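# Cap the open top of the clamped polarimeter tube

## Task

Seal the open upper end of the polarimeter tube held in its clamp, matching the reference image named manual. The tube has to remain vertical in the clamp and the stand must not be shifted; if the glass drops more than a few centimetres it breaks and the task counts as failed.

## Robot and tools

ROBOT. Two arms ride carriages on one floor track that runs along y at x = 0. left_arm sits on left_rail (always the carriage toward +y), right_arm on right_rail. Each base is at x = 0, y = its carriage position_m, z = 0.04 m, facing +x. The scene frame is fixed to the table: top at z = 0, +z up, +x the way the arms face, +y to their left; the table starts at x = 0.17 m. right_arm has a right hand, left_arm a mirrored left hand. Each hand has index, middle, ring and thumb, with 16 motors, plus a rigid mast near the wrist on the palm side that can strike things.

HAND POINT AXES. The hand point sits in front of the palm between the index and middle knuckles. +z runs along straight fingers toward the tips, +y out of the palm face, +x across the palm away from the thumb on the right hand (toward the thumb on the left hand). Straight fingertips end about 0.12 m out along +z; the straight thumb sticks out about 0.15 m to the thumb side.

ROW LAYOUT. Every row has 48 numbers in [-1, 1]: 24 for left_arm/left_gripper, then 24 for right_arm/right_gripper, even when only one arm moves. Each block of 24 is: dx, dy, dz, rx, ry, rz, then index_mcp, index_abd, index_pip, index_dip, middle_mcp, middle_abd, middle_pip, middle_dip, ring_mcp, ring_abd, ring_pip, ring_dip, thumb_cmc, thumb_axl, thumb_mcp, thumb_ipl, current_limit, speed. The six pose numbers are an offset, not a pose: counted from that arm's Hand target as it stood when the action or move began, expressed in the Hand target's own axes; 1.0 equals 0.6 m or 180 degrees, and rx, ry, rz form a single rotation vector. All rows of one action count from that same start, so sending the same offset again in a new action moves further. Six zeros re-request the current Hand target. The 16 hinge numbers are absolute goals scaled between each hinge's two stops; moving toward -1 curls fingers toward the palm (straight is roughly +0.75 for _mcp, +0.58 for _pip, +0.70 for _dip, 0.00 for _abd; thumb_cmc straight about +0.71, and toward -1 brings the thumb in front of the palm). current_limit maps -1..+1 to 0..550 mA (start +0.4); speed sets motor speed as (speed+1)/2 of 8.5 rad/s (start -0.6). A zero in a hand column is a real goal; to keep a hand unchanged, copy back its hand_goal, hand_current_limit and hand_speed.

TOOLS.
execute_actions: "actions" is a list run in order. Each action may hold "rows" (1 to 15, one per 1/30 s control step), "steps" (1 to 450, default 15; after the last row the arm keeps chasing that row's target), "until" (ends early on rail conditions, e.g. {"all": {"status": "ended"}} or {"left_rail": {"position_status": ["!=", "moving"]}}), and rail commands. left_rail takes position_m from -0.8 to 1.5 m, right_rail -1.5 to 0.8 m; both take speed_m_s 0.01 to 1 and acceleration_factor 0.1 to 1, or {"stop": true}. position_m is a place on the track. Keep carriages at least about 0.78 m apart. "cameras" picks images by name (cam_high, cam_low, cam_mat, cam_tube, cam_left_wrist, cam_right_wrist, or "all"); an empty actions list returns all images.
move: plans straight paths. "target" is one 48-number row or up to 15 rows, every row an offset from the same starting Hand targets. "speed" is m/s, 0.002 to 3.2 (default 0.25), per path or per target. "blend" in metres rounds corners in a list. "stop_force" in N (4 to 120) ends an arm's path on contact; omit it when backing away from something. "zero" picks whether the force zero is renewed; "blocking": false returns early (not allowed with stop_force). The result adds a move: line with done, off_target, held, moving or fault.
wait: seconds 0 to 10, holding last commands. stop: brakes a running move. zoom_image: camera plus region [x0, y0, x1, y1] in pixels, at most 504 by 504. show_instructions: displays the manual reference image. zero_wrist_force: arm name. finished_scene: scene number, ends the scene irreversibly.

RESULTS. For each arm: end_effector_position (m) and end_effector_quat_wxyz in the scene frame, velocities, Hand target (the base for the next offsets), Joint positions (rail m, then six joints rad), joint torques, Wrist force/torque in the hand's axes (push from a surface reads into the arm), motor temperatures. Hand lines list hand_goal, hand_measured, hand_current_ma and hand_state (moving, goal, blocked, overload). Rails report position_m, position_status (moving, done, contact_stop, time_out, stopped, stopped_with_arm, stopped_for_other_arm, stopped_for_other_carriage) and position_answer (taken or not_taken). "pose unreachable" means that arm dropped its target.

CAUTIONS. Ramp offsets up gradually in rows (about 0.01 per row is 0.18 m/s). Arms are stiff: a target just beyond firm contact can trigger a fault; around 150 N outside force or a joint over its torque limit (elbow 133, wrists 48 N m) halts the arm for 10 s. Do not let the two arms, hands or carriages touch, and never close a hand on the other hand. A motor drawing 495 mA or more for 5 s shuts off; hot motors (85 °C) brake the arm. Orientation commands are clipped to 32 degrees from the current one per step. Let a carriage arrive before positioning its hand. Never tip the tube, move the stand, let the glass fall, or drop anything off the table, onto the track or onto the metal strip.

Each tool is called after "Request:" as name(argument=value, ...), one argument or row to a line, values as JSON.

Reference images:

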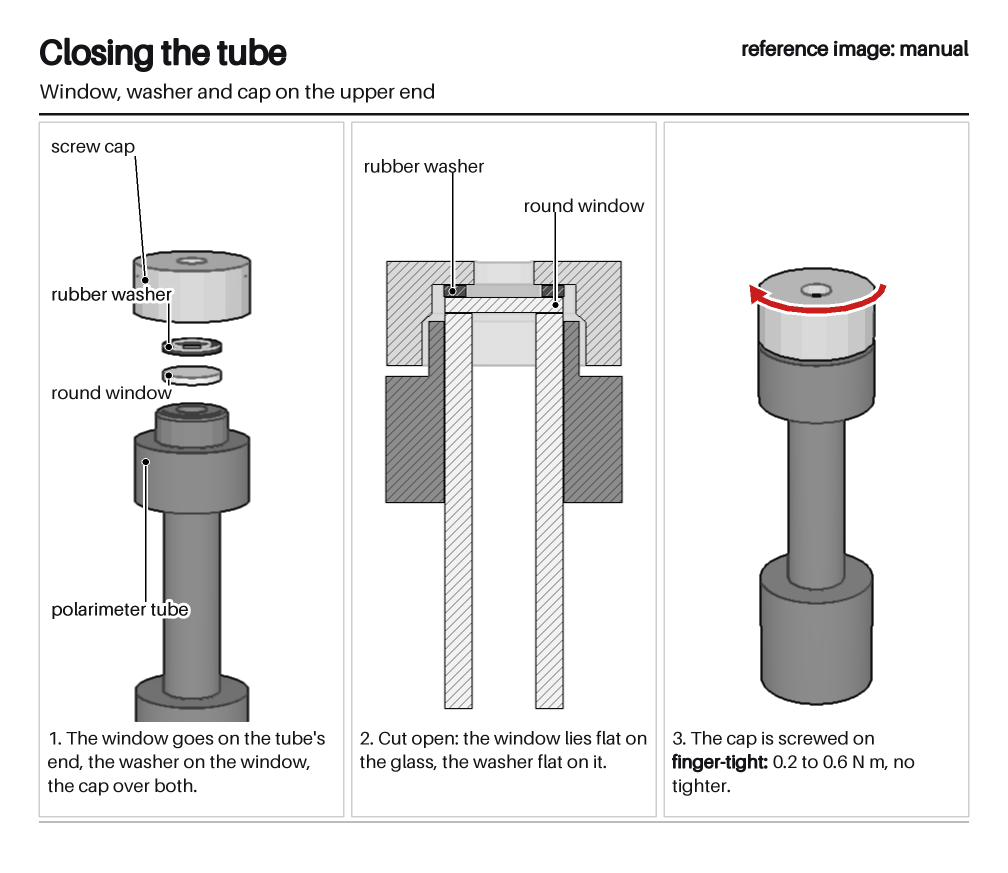

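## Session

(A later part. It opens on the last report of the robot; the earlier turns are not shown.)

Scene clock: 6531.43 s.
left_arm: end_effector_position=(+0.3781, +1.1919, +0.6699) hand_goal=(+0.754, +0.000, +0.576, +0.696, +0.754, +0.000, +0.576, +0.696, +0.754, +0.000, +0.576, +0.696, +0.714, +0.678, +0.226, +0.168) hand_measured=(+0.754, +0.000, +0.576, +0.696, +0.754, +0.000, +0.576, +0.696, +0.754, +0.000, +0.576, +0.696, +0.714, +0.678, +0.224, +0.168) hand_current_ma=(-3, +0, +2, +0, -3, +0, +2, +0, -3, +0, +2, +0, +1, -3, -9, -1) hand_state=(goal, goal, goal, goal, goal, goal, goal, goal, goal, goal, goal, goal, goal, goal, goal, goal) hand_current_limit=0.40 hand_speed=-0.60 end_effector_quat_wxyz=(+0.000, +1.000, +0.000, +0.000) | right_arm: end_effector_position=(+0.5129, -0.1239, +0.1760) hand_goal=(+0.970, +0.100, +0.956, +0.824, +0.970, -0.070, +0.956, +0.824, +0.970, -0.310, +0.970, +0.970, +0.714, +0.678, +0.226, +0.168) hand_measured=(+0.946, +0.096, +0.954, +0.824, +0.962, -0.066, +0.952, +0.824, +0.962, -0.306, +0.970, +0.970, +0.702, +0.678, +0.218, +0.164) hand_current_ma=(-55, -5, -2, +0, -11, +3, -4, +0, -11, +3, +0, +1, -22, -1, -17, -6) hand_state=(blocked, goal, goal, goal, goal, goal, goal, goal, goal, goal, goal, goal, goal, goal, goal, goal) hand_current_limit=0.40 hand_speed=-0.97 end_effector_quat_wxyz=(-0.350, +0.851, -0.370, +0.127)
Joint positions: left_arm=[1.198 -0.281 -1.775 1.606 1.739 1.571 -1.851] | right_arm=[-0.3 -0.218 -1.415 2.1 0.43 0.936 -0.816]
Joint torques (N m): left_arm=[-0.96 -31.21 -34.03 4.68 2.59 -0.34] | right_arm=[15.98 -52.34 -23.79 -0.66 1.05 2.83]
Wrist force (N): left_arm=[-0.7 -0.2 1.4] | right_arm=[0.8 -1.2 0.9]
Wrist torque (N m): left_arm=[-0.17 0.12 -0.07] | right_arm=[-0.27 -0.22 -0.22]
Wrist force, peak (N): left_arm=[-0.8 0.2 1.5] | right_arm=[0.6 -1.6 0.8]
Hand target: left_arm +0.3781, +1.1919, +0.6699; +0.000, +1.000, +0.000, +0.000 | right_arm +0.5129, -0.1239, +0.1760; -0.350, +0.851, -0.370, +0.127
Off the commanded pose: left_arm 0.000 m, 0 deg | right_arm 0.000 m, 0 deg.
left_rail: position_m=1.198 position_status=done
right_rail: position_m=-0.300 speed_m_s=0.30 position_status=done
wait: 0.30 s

Request:
move(
  target=[
    [0,0,0,0,0,0,0.754,0,0.576,0.696,0.754,0,0.576,0.696,0.754,0,0.576,0.696,0.714,0.678,0.226,0.168,0.4,-0.6,0,0,0,0,0,0,0.97,0.02,0.956,0.823,0.97,-0.07,0.956,0.823,0.97,-0.31,0.97,0.97,0.714,0.678,0.226,0.168,0.4,-0.97],
  ],
  speed=0.03,
  cameras=[],
)

Request:
wait(
  seconds=0.6,
)

Request:
wait(
  seconds=0.3,
)

Request:
wait(
  seconds=0.3,
  cameras=["cam_tube"],
)

Request:
zoom_image(
  camera="cam_tube",
  region=[200, 60, 400, 210],
)

Scene clock: 6627.20 s.
left_arm: end_effector_position=(+0.3781, +1.1919, +0.6699) hand_goal=(+0.754, +0.000, +0.576, +0.696, +0.754, +0.000, +0.576, +0.696, +0.754, +0.000, +0.576, +0.696, +0.714, +0.678, +0.226, +0.168) hand_measured=(+0.754, +0.000, +0.576, +0.696, +0.754, +0.000, +0.576, +0.696, +0.754, +0.000, +0.576, +0.696, +0.714, +0.678, +0.224, +0.168) hand_current_ma=(-3, +0, +2, +0, -3, +0, +2, +0, -3, +0, +2, +0, +1, -3, -9, -1) hand_state=(goal, goal, goal, goal, goal, goal, goal, goal, goal, goal, goal, goal, goal, goal, goal, goal) hand_current_limit=0.40 hand_speed=-0.60 end_effector_quat_wxyz=(+0.000, +1.000, +0.000, +0.000) | right_arm: end_effector_position=(+0.5129, -0.1239, +0.1760) hand_goal=(+0.970, +0.020, +0.956, +0.824, +0.970, -0.070, +0.956, +0.824, +0.970, -0.310, +0.970, +0.970, +0.714, +0.678, +0.226, +0.168) hand_measured=(+0.946, +0.048, +0.954, +0.824, +0.962, -0.066, +0.952, +0.824, +0.962, -0.306, +0.970, +0.970, +0.702, +0.678, +0.218, +0.164) hand_current_ma=(-55, +45, -2, +0, -11, +3, -4, +0, -11, +3, +0, +1, -22, -1, -17, -6) hand_state=(blocked, moving, goal, goal, goal, goal, goal, goal, goal, goal, goal, goal, goal, goal, goal, goal) hand_current_limit=0.40 hand_speed=-0.97 end_effector_quat_wxyz=(-0.350, +0.851, -0.370, +0.127)
Joint positions: left_arm=[1.198 -0.281 -1.775 1.606 1.739 1.571 -1.851] | right_arm=[-0.3 -0.218 -1.415 2.1 0.43 0.936 -0.816]
Joint torques (N m): left_arm=[-1.6 -30.96 -34.51 4.7 2.64 -0.33] | right_arm=[15.33 -53.48 -23.25 -0.79 0.88 2.71]
Wrist force (N): left_arm=[-0.8 0.1 1.5] | right_arm=[-0.3 -1.3 0.7]
Wrist torque (N m): left_arm=[-0.14 0.14 -0.08] | right_arm=[-0.25 -0.21 -0.35]
Wrist force, peak (N): left_arm=[-1.0 0.4 1.8] | right_arm=[0.6 -1.6 1.1]
Hand target: left_arm +0.3781, +1.1919, +0.6699; +0.000, +1.000, +0.000, +0.000 | right_arm +0.5129, -0.1239, +0.1760; -0.350, +0.851, -0.370, +0.127
Off the commanded pose: left_arm 0.000 m, 0 deg | right_arm 0.000 m, 0 deg.
left_rail: position_m=1.198 position_status=done
right_rail: position_m=-0.300 speed_m_s=0.30 position_status=done
move: done
No camera images: "cameras" was empty.

Scene clock: 6627.80 s.
left_arm: end_effector_position=(+0.3781, +1.1919, +0.6699) hand_goal=(+0.754, +0.000, +0.576, +0.696, +0.754, +0.000, +0.576, +0.696, +0.754, +0.000, +0.576, +0.696, +0.714, +0.678, +0.226, +0.168) hand_measured=(+0.754, +0.000, +0.576, +0.696, +0.754, +0.000, +0.576, +0.696, +0.754, +0.000, +0.576, +0.696, +0.714, +0.678, +0.224, +0.168) hand_current_ma=(-3, +0, +2, +0, -3, +0, +2, +0, -3, +0, +2, +0, +1, -3, -9, -1) hand_state=(goal, goal, goal, goal, goal, goal, goal, goal, goal, goal, goal, goal, goal, goal, goal, goal) hand_current_limit=0.40 hand_speed=-0.60 end_effector_quat_wxyz=(+0.000, +1.000, +0.000, +0.000) | right_arm: end_effector_position=(+0.5129, -0.1239, +0.1760) hand_goal=(+0.970, +0.020, +0.956, +0.824, +0.970, -0.070, +0.956, +0.824, +0.970, -0.310, +0.970, +0.970, +0.714, +0.678, +0.226, +0.168) hand_measured=(+0.946, +0.048, +0.954, +0.824, +0.962, -0.066, +0.952, +0.824, +0.962, -0.306, +0.970, +0.970, +0.702, +0.678, +0.218, +0.164) hand_current_ma=(-55, +50, -2, +0, -11, +3, -4, +0, -11, +3, +0, +1, -22, -1, -17, -6) hand_state=(blocked, blocked, goal, goal, goal, goal, goal, goal, goal, goal, goal, goal, goal, goal, goal, goal) hand_current_limit=0.40 hand_speed=-0.97 end_effector_quat_wxyz=(-0.350, +0.851, -0.370, +0.127)
Joint positions: left_arm=[1.198 -0.281 -1.775 1.606 1.739 1.571 -1.851] | right_arm=[-0.3 -0.218 -1.415 2.1 0.43 0.936 -0.816]
Joint torques (N m): left_arm=[-0.76 -30.85 -34.09 4.61 2.74 -0.43] | right_arm=[14.83 -53.3 -24.45 -0.8 1.03 2.86]
Wrist force (N): left_arm=[-0.8 0.1 1.3] | right_arm=[-0.2 -1.3 0.6]
Wrist torque (N m): left_arm=[-0.11 0.13 -0.09] | right_arm=[-0.25 -0.24 -0.34]
Wrist force, peak (N): left_arm=[-0.6 0.2 1.7] | right_arm=[-0.3 -1.8 0.9]
Hand target: left_arm +0.3781, +1.1919, +0.6699; +0.000, +1.000, +0.000, +0.000 | right_arm +0.5129, -0.1239, +0.1760; -0.350, +0.851, -0.370, +0.127
Off the commanded pose: left_arm 0.000 m, 0 deg | right_arm 0.000 m, 0 deg.
left_rail: position_m=1.198 position_status=done
right_rail: position_m=-0.300 speed_m_s=0.30 position_status=done
wait: 0.60 s

Scene clock: 6628.10 s.
left_arm: end_effector_position=(+0.3781, +1.1919, +0.6699) hand_goal=(+0.754, +0.000, +0.576, +0.696, +0.754, +0.000, +0.576, +0.696, +0.754, +0.000, +0.576, +0.696, +0.714, +0.678, +0.226, +0.168) hand_measured=(+0.754, +0.000, +0.576, +0.696, +0.754, +0.000, +0.576, +0.696, +0.754, +0.000, +0.576, +0.696, +0.714, +0.678, +0.224, +0.168) hand_current_ma=(-3, +0, +2, +0, -3, +0, +2, +0, -3, +0, +2, +0, +1, -3, -9, -1) hand_state=(goal, goal, goal, goal, goal, goal, goal, goal, goal, goal, goal, goal, goal, goal, goal, goal) hand_current_limit=0.40 hand_speed=-0.60 end_effector_quat_wxyz=(+0.000, +1.000, +0.000, +0.000) | right_arm: end_effector_position=(+0.5129, -0.1239, +0.1760) hand_goal=(+0.970, +0.020, +0.956, +0.824, +0.970, -0.070, +0.956, +0.824, +0.970, -0.310, +0.970, +0.970, +0.714, +0.678, +0.226, +0.168) hand_measured=(+0.946, +0.048, +0.954, +0.824, +0.962, -0.066, +0.952, +0.824, +0.962, -0.306, +0.970, +0.970, +0.702, +0.678, +0.218, +0.164) hand_current_ma=(-55, +50, -2, +0, -11, +3, -4, +0, -11, +3, +0, +1, -22, -1, -17, -6) hand_state=(blocked, blocked, goal, goal, goal, goal, goal, goal, goal, goal, goal, goal, goal, goal, goal, goal) hand_current_limit=0.40 hand_speed=-0.97 end_effector_quat_wxyz=(-0.350, +0.851, -0.370, +0.127)
Joint positions: left_arm=[1.198 -0.281 -1.775 1.606 1.739 1.571 -1.851] | right_arm=[-0.3 -0.218 -1.415 2.1 0.43 0.936 -0.816]
Joint torques (N m): left_arm=[-0.98 -31.72 -34.16 4.72 2.69 -0.2] | right_arm=[14.7 -52.17 -23.86 -0.61 0.95 2.65]
Wrist force (N): left_arm=[-0.6 0.2 1.3] | right_arm=[-0.3 -1.2 0.8]
Wrist torque (N m): left_arm=[-0.11 0.10 -0.07] | right_arm=[-0.24 -0.22 -0.35]
Wrist force, peak (N): left_arm=[-0.3 0.6 1.6] | right_arm=[-0.2 -1.8 0.5]
Hand target: left_arm +0.3781, +1.1919, +0.6699; +0.000, +1.000, +0.000, +0.000 | right_arm +0.5129, -0.1239, +0.1760; -0.350, +0.851, -0.370, +0.127
Off the commanded pose: left_arm 0.000 m, 0 deg | right_arm 0.000 m, 0 deg.
left_rail: position_m=1.198 position_status=done
right_rail: position_m=-0.300 speed_m_s=0.30 position_status=done
wait: 0.30 s

Scene clock: 6628.40 s.
left_arm: end_effector_position=(+0.3781, +1.1919, +0.6699) hand_goal=(+0.754, +0.000, +0.576, +0.696, +0.754, +0.000, +0.576, +0.696, +0.754, +0.000, +0.576, +0.696, +0.714, +0.678, +0.226, +0.168) hand_measured=(+0.754, +0.000, +0.576, +0.696, +0.754, +0.000, +0.576, +0.696, +0.754, +0.000, +0.576, +0.696, +0.714, +0.678, +0.224, +0.168) hand_current_ma=(-3, +0, +2, +0, -3, +0, +2, +0, -3, +0, +2, +0, +1, -3, -9, -1) hand_state=(goal, goal, goal, goal, goal, goal, goal, goal, goal, goal, goal, goal, goal, goal, goal, goal) hand_current_limit=0.40 hand_speed=-0.60 end_effector_quat_wxyz=(+0.000, +1.000, +0.000, +0.000) | right_arm: end_effector_position=(+0.5129, -0.1239, +0.1760) hand_goal=(+0.970, +0.020, +0.956, +0.824, +0.970, -0.070, +0.956, +0.824, +0.970, -0.310, +0.970, +0.970, +0.714, +0.678, +0.226, +0.168) hand_measured=(+0.946, +0.048, +0.954, +0.824, +0.962, -0.066, +0.952, +0.824, +0.962, -0.306, +0.970, +0.970, +0.702, +0.678, +0.218, +0.164) hand_current_ma=(-55, +50, -2, +0, -11, +3, -4, +0, -11, +3, +0, +1, -22, -1, -17, -6) hand_state=(blocked, blocked, goal, goal, goal, goal, goal, goal, goal, goal, goal, goal, goal, goal, goal, goal) hand_current_limit=0.40 hand_speed=-0.97 end_effector_quat_wxyz=(-0.350, +0.851, -0.370, +0.127)
Joint positions: left_arm=[1.198 -0.281 -1.775 1.606 1.739 1.571 -1.851] | right_arm=[-0.3 -0.218 -1.415 2.1 0.43 0.936 -0.816]
Joint torques (N m): left_arm=[-0.7 -30.9 -34.74 4.8 2.78 -0.45] | right_arm=[13.12 -53.61 -23.97 -0.81 0.86 2.58]
Wrist force (N): left_arm=[-0.8 -0.1 0.9] | right_arm=[0.1 -1.6 0.7]
Wrist torque (N m): left_arm=[-0.13 0.12 -0.08] | right_arm=[-0.29 -0.27 -0.32]
Wrist force, peak (N): left_arm=[-0.7 -0.2 1.6] | right_arm=[0.1 -1.7 0.8]
Hand target: left_arm +0.3781, +1.1919, +0.6699; +0.000, +1.000, +0.000, +0.000 | right_arm +0.5129, -0.1239, +0.1760; -0.350, +0.851, -0.370, +0.127
Off the commanded pose: left_arm 0.000 m, 0 deg | right_arm 0.000 m, 0 deg.
left_rail: position_m=1.198 position_status=done
right_rail: position_m=-0.300 speed_m_s=0.30 position_status=done
wait: 0.30 s
Images, in order (width x height): cam_tube 672x504.

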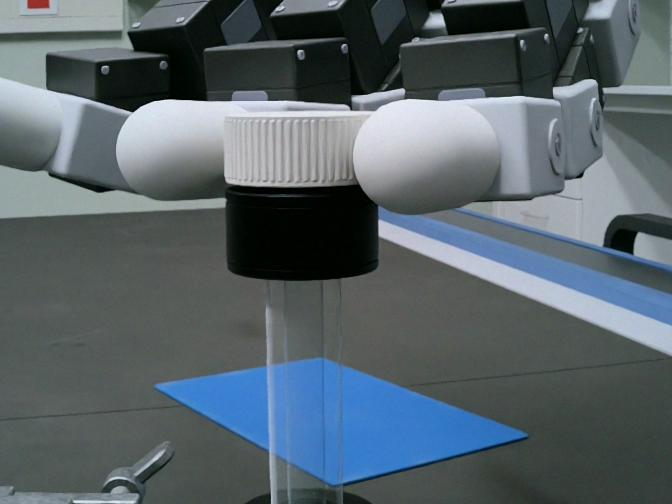

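Scaled by 2.520 from the camera's 672x504 image, which has a finer 960x720 frame.

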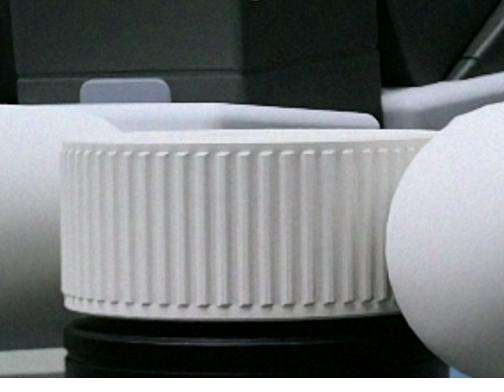

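Request:
move(
  target=[
    [0,0,0,0,0,0,0.754,0,0.576,0.696,0.754,0,0.576,0.696,0.754,0,0.576,0.696,0.714,0.678,0.226,0.168,0.4,-0.6,0,0,0,0,0,0,0.97,0.23,0.956,0.823,0.97,-0.2,0.956,0.823,0.97,-0.31,0.97,0.97,0.714,0.678,0.226,0.168,0.4,-0.97],
    [0,0,0,0,0,0,0.754,0,0.576,0.696,0.754,0,0.576,0.696,0.754,0,0.576,0.696,0.714,0.678,0.226,0.168,0.4,-0.6,0.079513,-0.007175,0.002054,-0.004118,-0.065214,-0.068359,0.97,0.23,0.956,0.823,0.97,-0.2,0.956,0.823,0.97,-0.31,0.97,0.97,0.714,0.678,0.226,0.168,0.4,-0.97],
    [0,0,0,0,0,0,0.754,0,0.576,0.696,0.754,0,0.576,0.696,0.754,0,0.576,0.696,0.714,0.678,0.226,0.168,0.4,-0.6,0.154925,-0.031303,0.020527,-0.008235,-0.130427,-0.136717,0.97,0.23,0.956,0.823,0.97,-0.2,0.956,0.823,0.97,-0.31,0.97,0.97,0.714,0.678,0.226,0.168,0.4,-0.97],
    [0,0,0,0,0,0,0.754,0,0.576,0.696,0.754,0,0.576,0.696,0.754,0,0.576,0.696,0.714,0.678,0.226,0.168,0.4,-0.6,0.154925,-0.031303,0.020527,-0.008235,-0.130427,-0.136717,0.97,0.06,0.956,0.823,0.97,-0.025,0.956,0.823,0.97,-0.31,0.97,0.97,0.714,0.678,0.226,0.168,0.4,-0.97],
  ],
  speed=[0.02,0.08,0.08,0.02],
  blend=[0,0.004,0,0],
  cameras=["cam_tube","cam_high"],
)

Request:
zoom_image(
  camera="cam_high",
  region=[335, 120, 395, 180],
)

Request:
zoom_image(
  camera="cam_tube",
  region=[200, 60, 400, 210],
)

Request:
wait(
  seconds=0.3,
)

Request:
wait(
  seconds=0.3,
)

Request:
wait(
  seconds=0.3,
)

Scene clock: 6689.60 s.
left_arm: end_effector_position=(+0.3781, +1.1919, +0.6699) hand_goal=(+0.754, +0.000, +0.576, +0.696, +0.754, +0.000, +0.576, +0.696, +0.754, +0.000, +0.576, +0.696, +0.714, +0.678, +0.226, +0.168) hand_measured=(+0.754, +0.000, +0.576, +0.696, +0.754, +0.000, +0.576, +0.696, +0.754, +0.000, +0.576, +0.696, +0.714, +0.678, +0.224, +0.168) hand_current_ma=(-3, +0, +2, +0, -3, +0, +2, +0, -3, +0, +2, +0, +1, -3, -9, -1) hand_state=(goal, goal, goal, goal, goal, goal, goal, goal, goal, goal, goal, goal, goal, goal, goal, goal) hand_current_limit=0.40 hand_speed=-0.60 end_effector_quat_wxyz=(+0.000, +1.000, +0.000, +0.000) | right_arm: end_effector_position=(+0.5934, -0.1755, +0.1760) hand_goal=(+0.970, +0.060, +0.956, +0.824, +0.970, -0.024, +0.956, +0.824, +0.970, -0.310, +0.970, +0.970, +0.714, +0.678, +0.226, +0.168) hand_measured=(+0.946, +0.064, +0.954, +0.824, +0.962, -0.028, +0.952, +0.824, +0.962, -0.306, +0.970, +0.970, +0.702, +0.678, +0.218, +0.164) hand_current_ma=(-54, +3, -2, +0, -11, -3, -4, +0, -11, +3, +0, +1, -22, -1, -17, -6) hand_state=(blocked, goal, goal, goal, goal, goal, goal, goal, goal, goal, goal, goal, goal, goal, goal, goal) hand_current_limit=0.40 hand_speed=-0.97 end_effector_quat_wxyz=(-0.372, +0.922, -0.105, +0.019)
Joint positions: left_arm=[1.198 -0.281 -1.775 1.606 1.739 1.571 -1.851] | right_arm=[-0.3 -0.274 -1.124 1.838 0.962 0.814 -1.66]
Joint torques (N m): left_arm=[-0.67 -30.82 -34.48 4.72 2.75 -0.34] | right_arm=[14.98 -45.23 -38.44 8.86 0.87 -3.66]
Wrist force (N): left_arm=[-0.8 -0.2 1.1] | right_arm=[0.4 -1.8 0.7]
Wrist torque (N m): left_arm=[-0.15 0.12 -0.08] | right_arm=[-0.32 -0.16 -0.12]
Wrist force, peak (N): left_arm=[-0.8 0.4 2.0] | right_arm=[0.7 -2.2 0.6]
Hand target: left_arm +0.3781, +1.1919, +0.6699; +0.000, +1.000, +0.000, +0.000 | right_arm +0.5934, -0.1755, +0.1760; -0.372, +0.922, -0.105, +0.019
Off the commanded pose: left_arm 0.000 m, 0 deg | right_arm 0.000 m, 0 deg.
left_rail: position_m=1.198 position_status=done
right_rail: position_m=-0.300 speed_m_s=0.30 position_status=done
move: done
Images, in order (width x height): cam_high 672x504, cam_tube 672x504.

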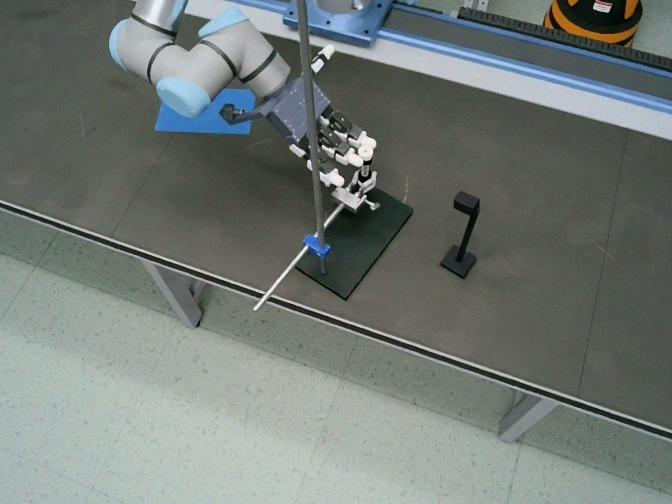

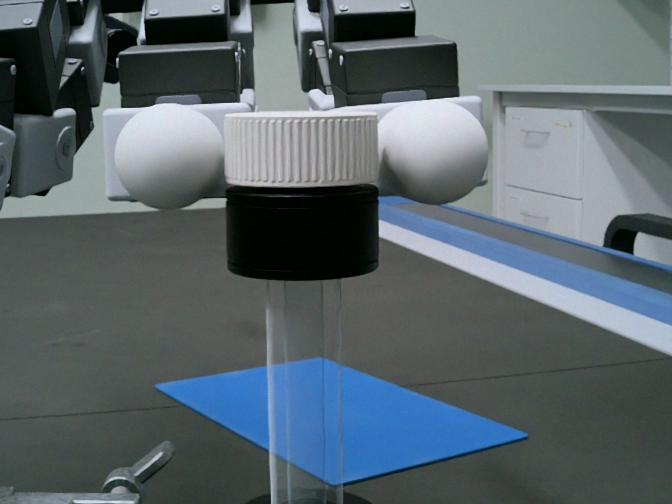

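Scaled by 8.400 from the camera's 672x504 image, which has a finer 960x720 frame.

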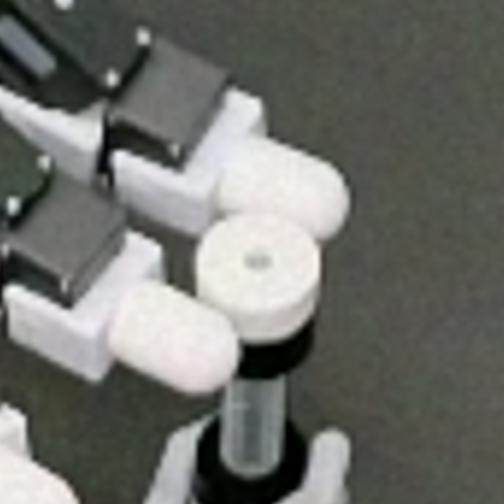

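Scaled by 2.520 from the camera's 672x504 image, which has a finer 960x720 frame.

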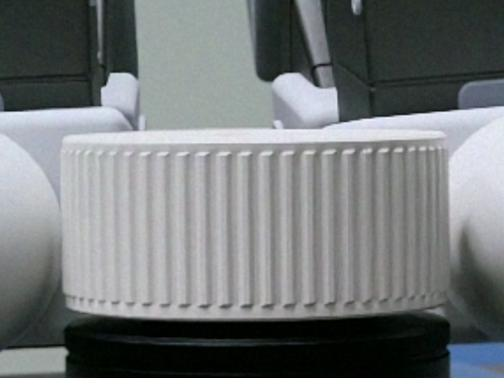

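Scene clock: 6689.90 s.
left_arm: end_effector_position=(+0.3781, +1.1919, +0.6699) hand_goal=(+0.754, +0.000, +0.576, +0.696, +0.754, +0.000, +0.576, +0.696, +0.754, +0.000, +0.576, +0.696, +0.714, +0.678, +0.226, +0.168) hand_measured=(+0.754, +0.000, +0.576, +0.696, +0.754, +0.000, +0.576, +0.696, +0.754, +0.000, +0.576, +0.696, +0.714, +0.678, +0.224, +0.168) hand_current_ma=(-3, +0, +2, +0, -3, +0, +2, +0, -3, +0, +2, +0, +1, -3, -9, -1) hand_state=(goal, goal, goal, goal, goal, goal, goal, goal, goal, goal, goal, goal, goal, goal, goal, goal) hand_current_limit=0.40 hand_speed=-0.60 end_effector_quat_wxyz=(+0.000, +1.000, +0.000, +0.000) | right_arm: end_effector_position=(+0.5934, -0.1755, +0.1760) hand_goal=(+0.970, +0.060, +0.956, +0.824, +0.970, -0.024, +0.956, +0.824, +0.970, -0.310, +0.970, +0.970, +0.714, +0.678, +0.226, +0.168) hand_measured=(+0.946, +0.064, +0.954, +0.824, +0.962, -0.028, +0.952, +0.824, +0.962, -0.306, +0.970, +0.970, +0.702, +0.678, +0.218, +0.164) hand_current_ma=(-54, +3, -2, +0, -11, -3, -4, +0, -11, +3, +0, +1, -22, -1, -17, -6) hand_state=(blocked, goal, goal, goal, goal, goal, goal, goal, goal, goal, goal, goal, goal, goal, goal, goal) hand_current_limit=0.40 hand_speed=-0.97 end_effector_quat_wxyz=(-0.372, +0.922, -0.105, +0.019)
Joint positions: left_arm=[1.198 -0.281 -1.775 1.606 1.739 1.571 -1.851] | right_arm=[-0.3 -0.274 -1.124 1.838 0.962 0.814 -1.66]
Joint torques (N m): left_arm=[-0.77 -30.79 -34.16 4.75 2.81 -0.44] | right_arm=[13.79 -45.96 -38.61 8.98 1.09 -3.62]
Wrist force (N): left_arm=[-0.5 0.2 1.2] | right_arm=[0.3 -1.7 0.8]
Wrist torque (N m): left_arm=[-0.11 0.09 -0.06] | right_arm=[-0.32 -0.14 -0.12]
Wrist force, peak (N): left_arm=[-1.0 0.0 1.5] | right_arm=[0.8 -2.0 0.7]
Hand target: left_arm +0.3781, +1.1919, +0.6699; +0.000, +1.000, +0.000, +0.000 | right_arm +0.5934, -0.1755, +0.1760; -0.372, +0.922, -0.105, +0.019
Off the commanded pose: left_arm 0.000 m, 0 deg | right_arm 0.000 m, 0 deg.
left_rail: position_m=1.198 position_status=done
right_rail: position_m=-0.300 speed_m_s=0.30 position_status=done
wait: 0.30 s

Scene clock: 6690.20 s.
left_arm: end_effector_position=(+0.3781, +1.1919, +0.6699) hand_goal=(+0.754, +0.000, +0.576, +0.696, +0.754, +0.000, +0.576, +0.696, +0.754, +0.000, +0.576, +0.696, +0.714, +0.678, +0.226, +0.168) hand_measured=(+0.754, +0.000, +0.576, +0.696, +0.754, +0.000, +0.576, +0.696, +0.754, +0.000, +0.576, +0.696, +0.714, +0.678, +0.224, +0.168) hand_current_ma=(-3, +0, +2, +0, -3, +0, +2, +0, -3, +0, +2, +0, +1, -3, -9, -1) hand_state=(goal, goal, goal, goal, goal, goal, goal, goal, goal, goal, goal, goal, goal, goal, goal, goal) hand_current_limit=0.40 hand_speed=-0.60 end_effector_quat_wxyz=(+0.000, +1.000, +0.000, +0.000) | right_arm: end_effector_position=(+0.5934, -0.1755, +0.1760) hand_goal=(+0.970, +0.060, +0.956, +0.824, +0.970, -0.024, +0.956, +0.824, +0.970, -0.310, +0.970, +0.970, +0.714, +0.678, +0.226, +0.168) hand_measured=(+0.946, +0.064, +0.954, +0.824, +0.962, -0.028, +0.952, +0.824, +0.962, -0.306, +0.970, +0.970, +0.702, +0.678, +0.218, +0.164) hand_current_ma=(-54, +3, -2, +0, -11, -3, -4, +0, -11, +3, +0, +1, -22, -1, -17, -6) hand_state=(blocked, goal, goal, goal, goal, goal, goal, goal, goal, goal, goal, goal, goal, goal, goal, goal) hand_current_limit=0.40 hand_speed=-0.97 end_effector_quat_wxyz=(-0.372, +0.922, -0.105, +0.019)
Joint positions: left_arm=[1.198 -0.281 -1.775 1.606 1.739 1.571 -1.851] | right_arm=[-0.3 -0.274 -1.124 1.838 0.962 0.814 -1.66]
Joint torques (N m): left_arm=[-1.96 -31.64 -34.35 4.79 2.63 -0.26] | right_arm=[14.31 -45.28 -38.82 8.8 1.12 -3.73]
Wrist force (N): left_arm=[-0.4 0.1 1.5] | right_arm=[0.5 -1.7 0.4]
Wrist torque (N m): left_arm=[-0.15 0.09 -0.06] | right_arm=[-0.29 -0.17 -0.10]
Wrist force, peak (N): left_arm=[-0.9 -0.3 2.0] | right_arm=[0.5 -2.1 0.6]
Hand target: left_arm +0.3781, +1.1919, +0.6699; +0.000, +1.000, +0.000, +0.000 | right_arm +0.5934, -0.1755, +0.1760; -0.372, +0.922, -0.105, +0.019
Off the commanded pose: left_arm 0.000 m, 0 deg | right_arm 0.000 m, 0 deg.
left_rail: position_m=1.198 position_status=done
right_rail: position_m=-0.300 speed_m_s=0.30 position_status=done
wait: 0.30 s

Scene clock: 6690.50 s.
left_arm: end_effector_position=(+0.3781, +1.1919, +0.6699) hand_goal=(+0.754, +0.000, +0.576, +0.696, +0.754, +0.000, +0.576, +0.696, +0.754, +0.000, +0.576, +0.696, +0.714, +0.678, +0.226, +0.168) hand_measured=(+0.754, +0.000, +0.576, +0.696, +0.754, +0.000, +0.576, +0.696, +0.754, +0.000, +0.576, +0.696, +0.714, +0.678, +0.224, +0.168) hand_current_ma=(-3, +0, +2, +0, -3, +0, +2, +0, -3, +0, +2, +0, +1, -3, -9, -1) hand_state=(goal, goal, goal, goal, goal, goal, goal, goal, goal, goal, goal, goal, goal, goal, goal, goal) hand_current_limit=0.40 hand_speed=-0.60 end_effector_quat_wxyz=(+0.000, +1.000, +0.000, +0.000) | right_arm: end_effector_position=(+0.5934, -0.1755, +0.1760) hand_goal=(+0.970, +0.060, +0.956, +0.824, +0.970, -0.024, +0.956, +0.824, +0.970, -0.310, +0.970, +0.970, +0.714, +0.678, +0.226, +0.168) hand_measured=(+0.946, +0.064, +0.954, +0.824, +0.962, -0.028, +0.952, +0.824, +0.962, -0.306, +0.970, +0.970, +0.702, +0.678, +0.218, +0.164) hand_current_ma=(-54, +3, -2, +0, -11, -3, -4, +0, -11, +3, +0, +1, -22, -1, -17, -6) hand_state=(blocked, goal, goal, goal, goal, goal, goal, goal, goal, goal, goal, goal, goal, goal, goal, goal) hand_current_limit=0.40 hand_speed=-0.97 end_effector_quat_wxyz=(-0.372, +0.922, -0.105, +0.019)
Joint positions: left_arm=[1.198 -0.281 -1.775 1.606 1.739 1.571 -1.851] | right_arm=[-0.3 -0.274 -1.124 1.838 0.962 0.814 -1.66]
Joint torques (N m): left_arm=[-0.9 -30.7 -34.27 4.61 2.73 -0.43] | right_arm=[13.29 -46.16 -38.89 8.95 1.02 -3.63]
Wrist force (N): left_arm=[-0.5 0.2 1.5] | right_arm=[0.5 -1.9 0.8]
Wrist torque (N m): left_arm=[-0.14 0.10 -0.06] | right_arm=[-0.34 -0.17 -0.11]
Wrist force, peak (N): left_arm=[-0.9 -0.4 1.5] | right_arm=[0.5 -1.9 0.8]
Hand target: left_arm +0.3781, +1.1919, +0.6699; +0.000, +1.000, +0.000, +0.000 | right_arm +0.5934, -0.1755, +0.1760; -0.372, +0.922, -0.105, +0.019
Off the commanded pose: left_arm 0.000 m, 0 deg | right_arm 0.000 m, 0 deg.
left_rail: position_m=1.198 position_status=done
right_rail: position_m=-0.300 speed_m_s=0.30 position_status=done
wait: 0.30 s


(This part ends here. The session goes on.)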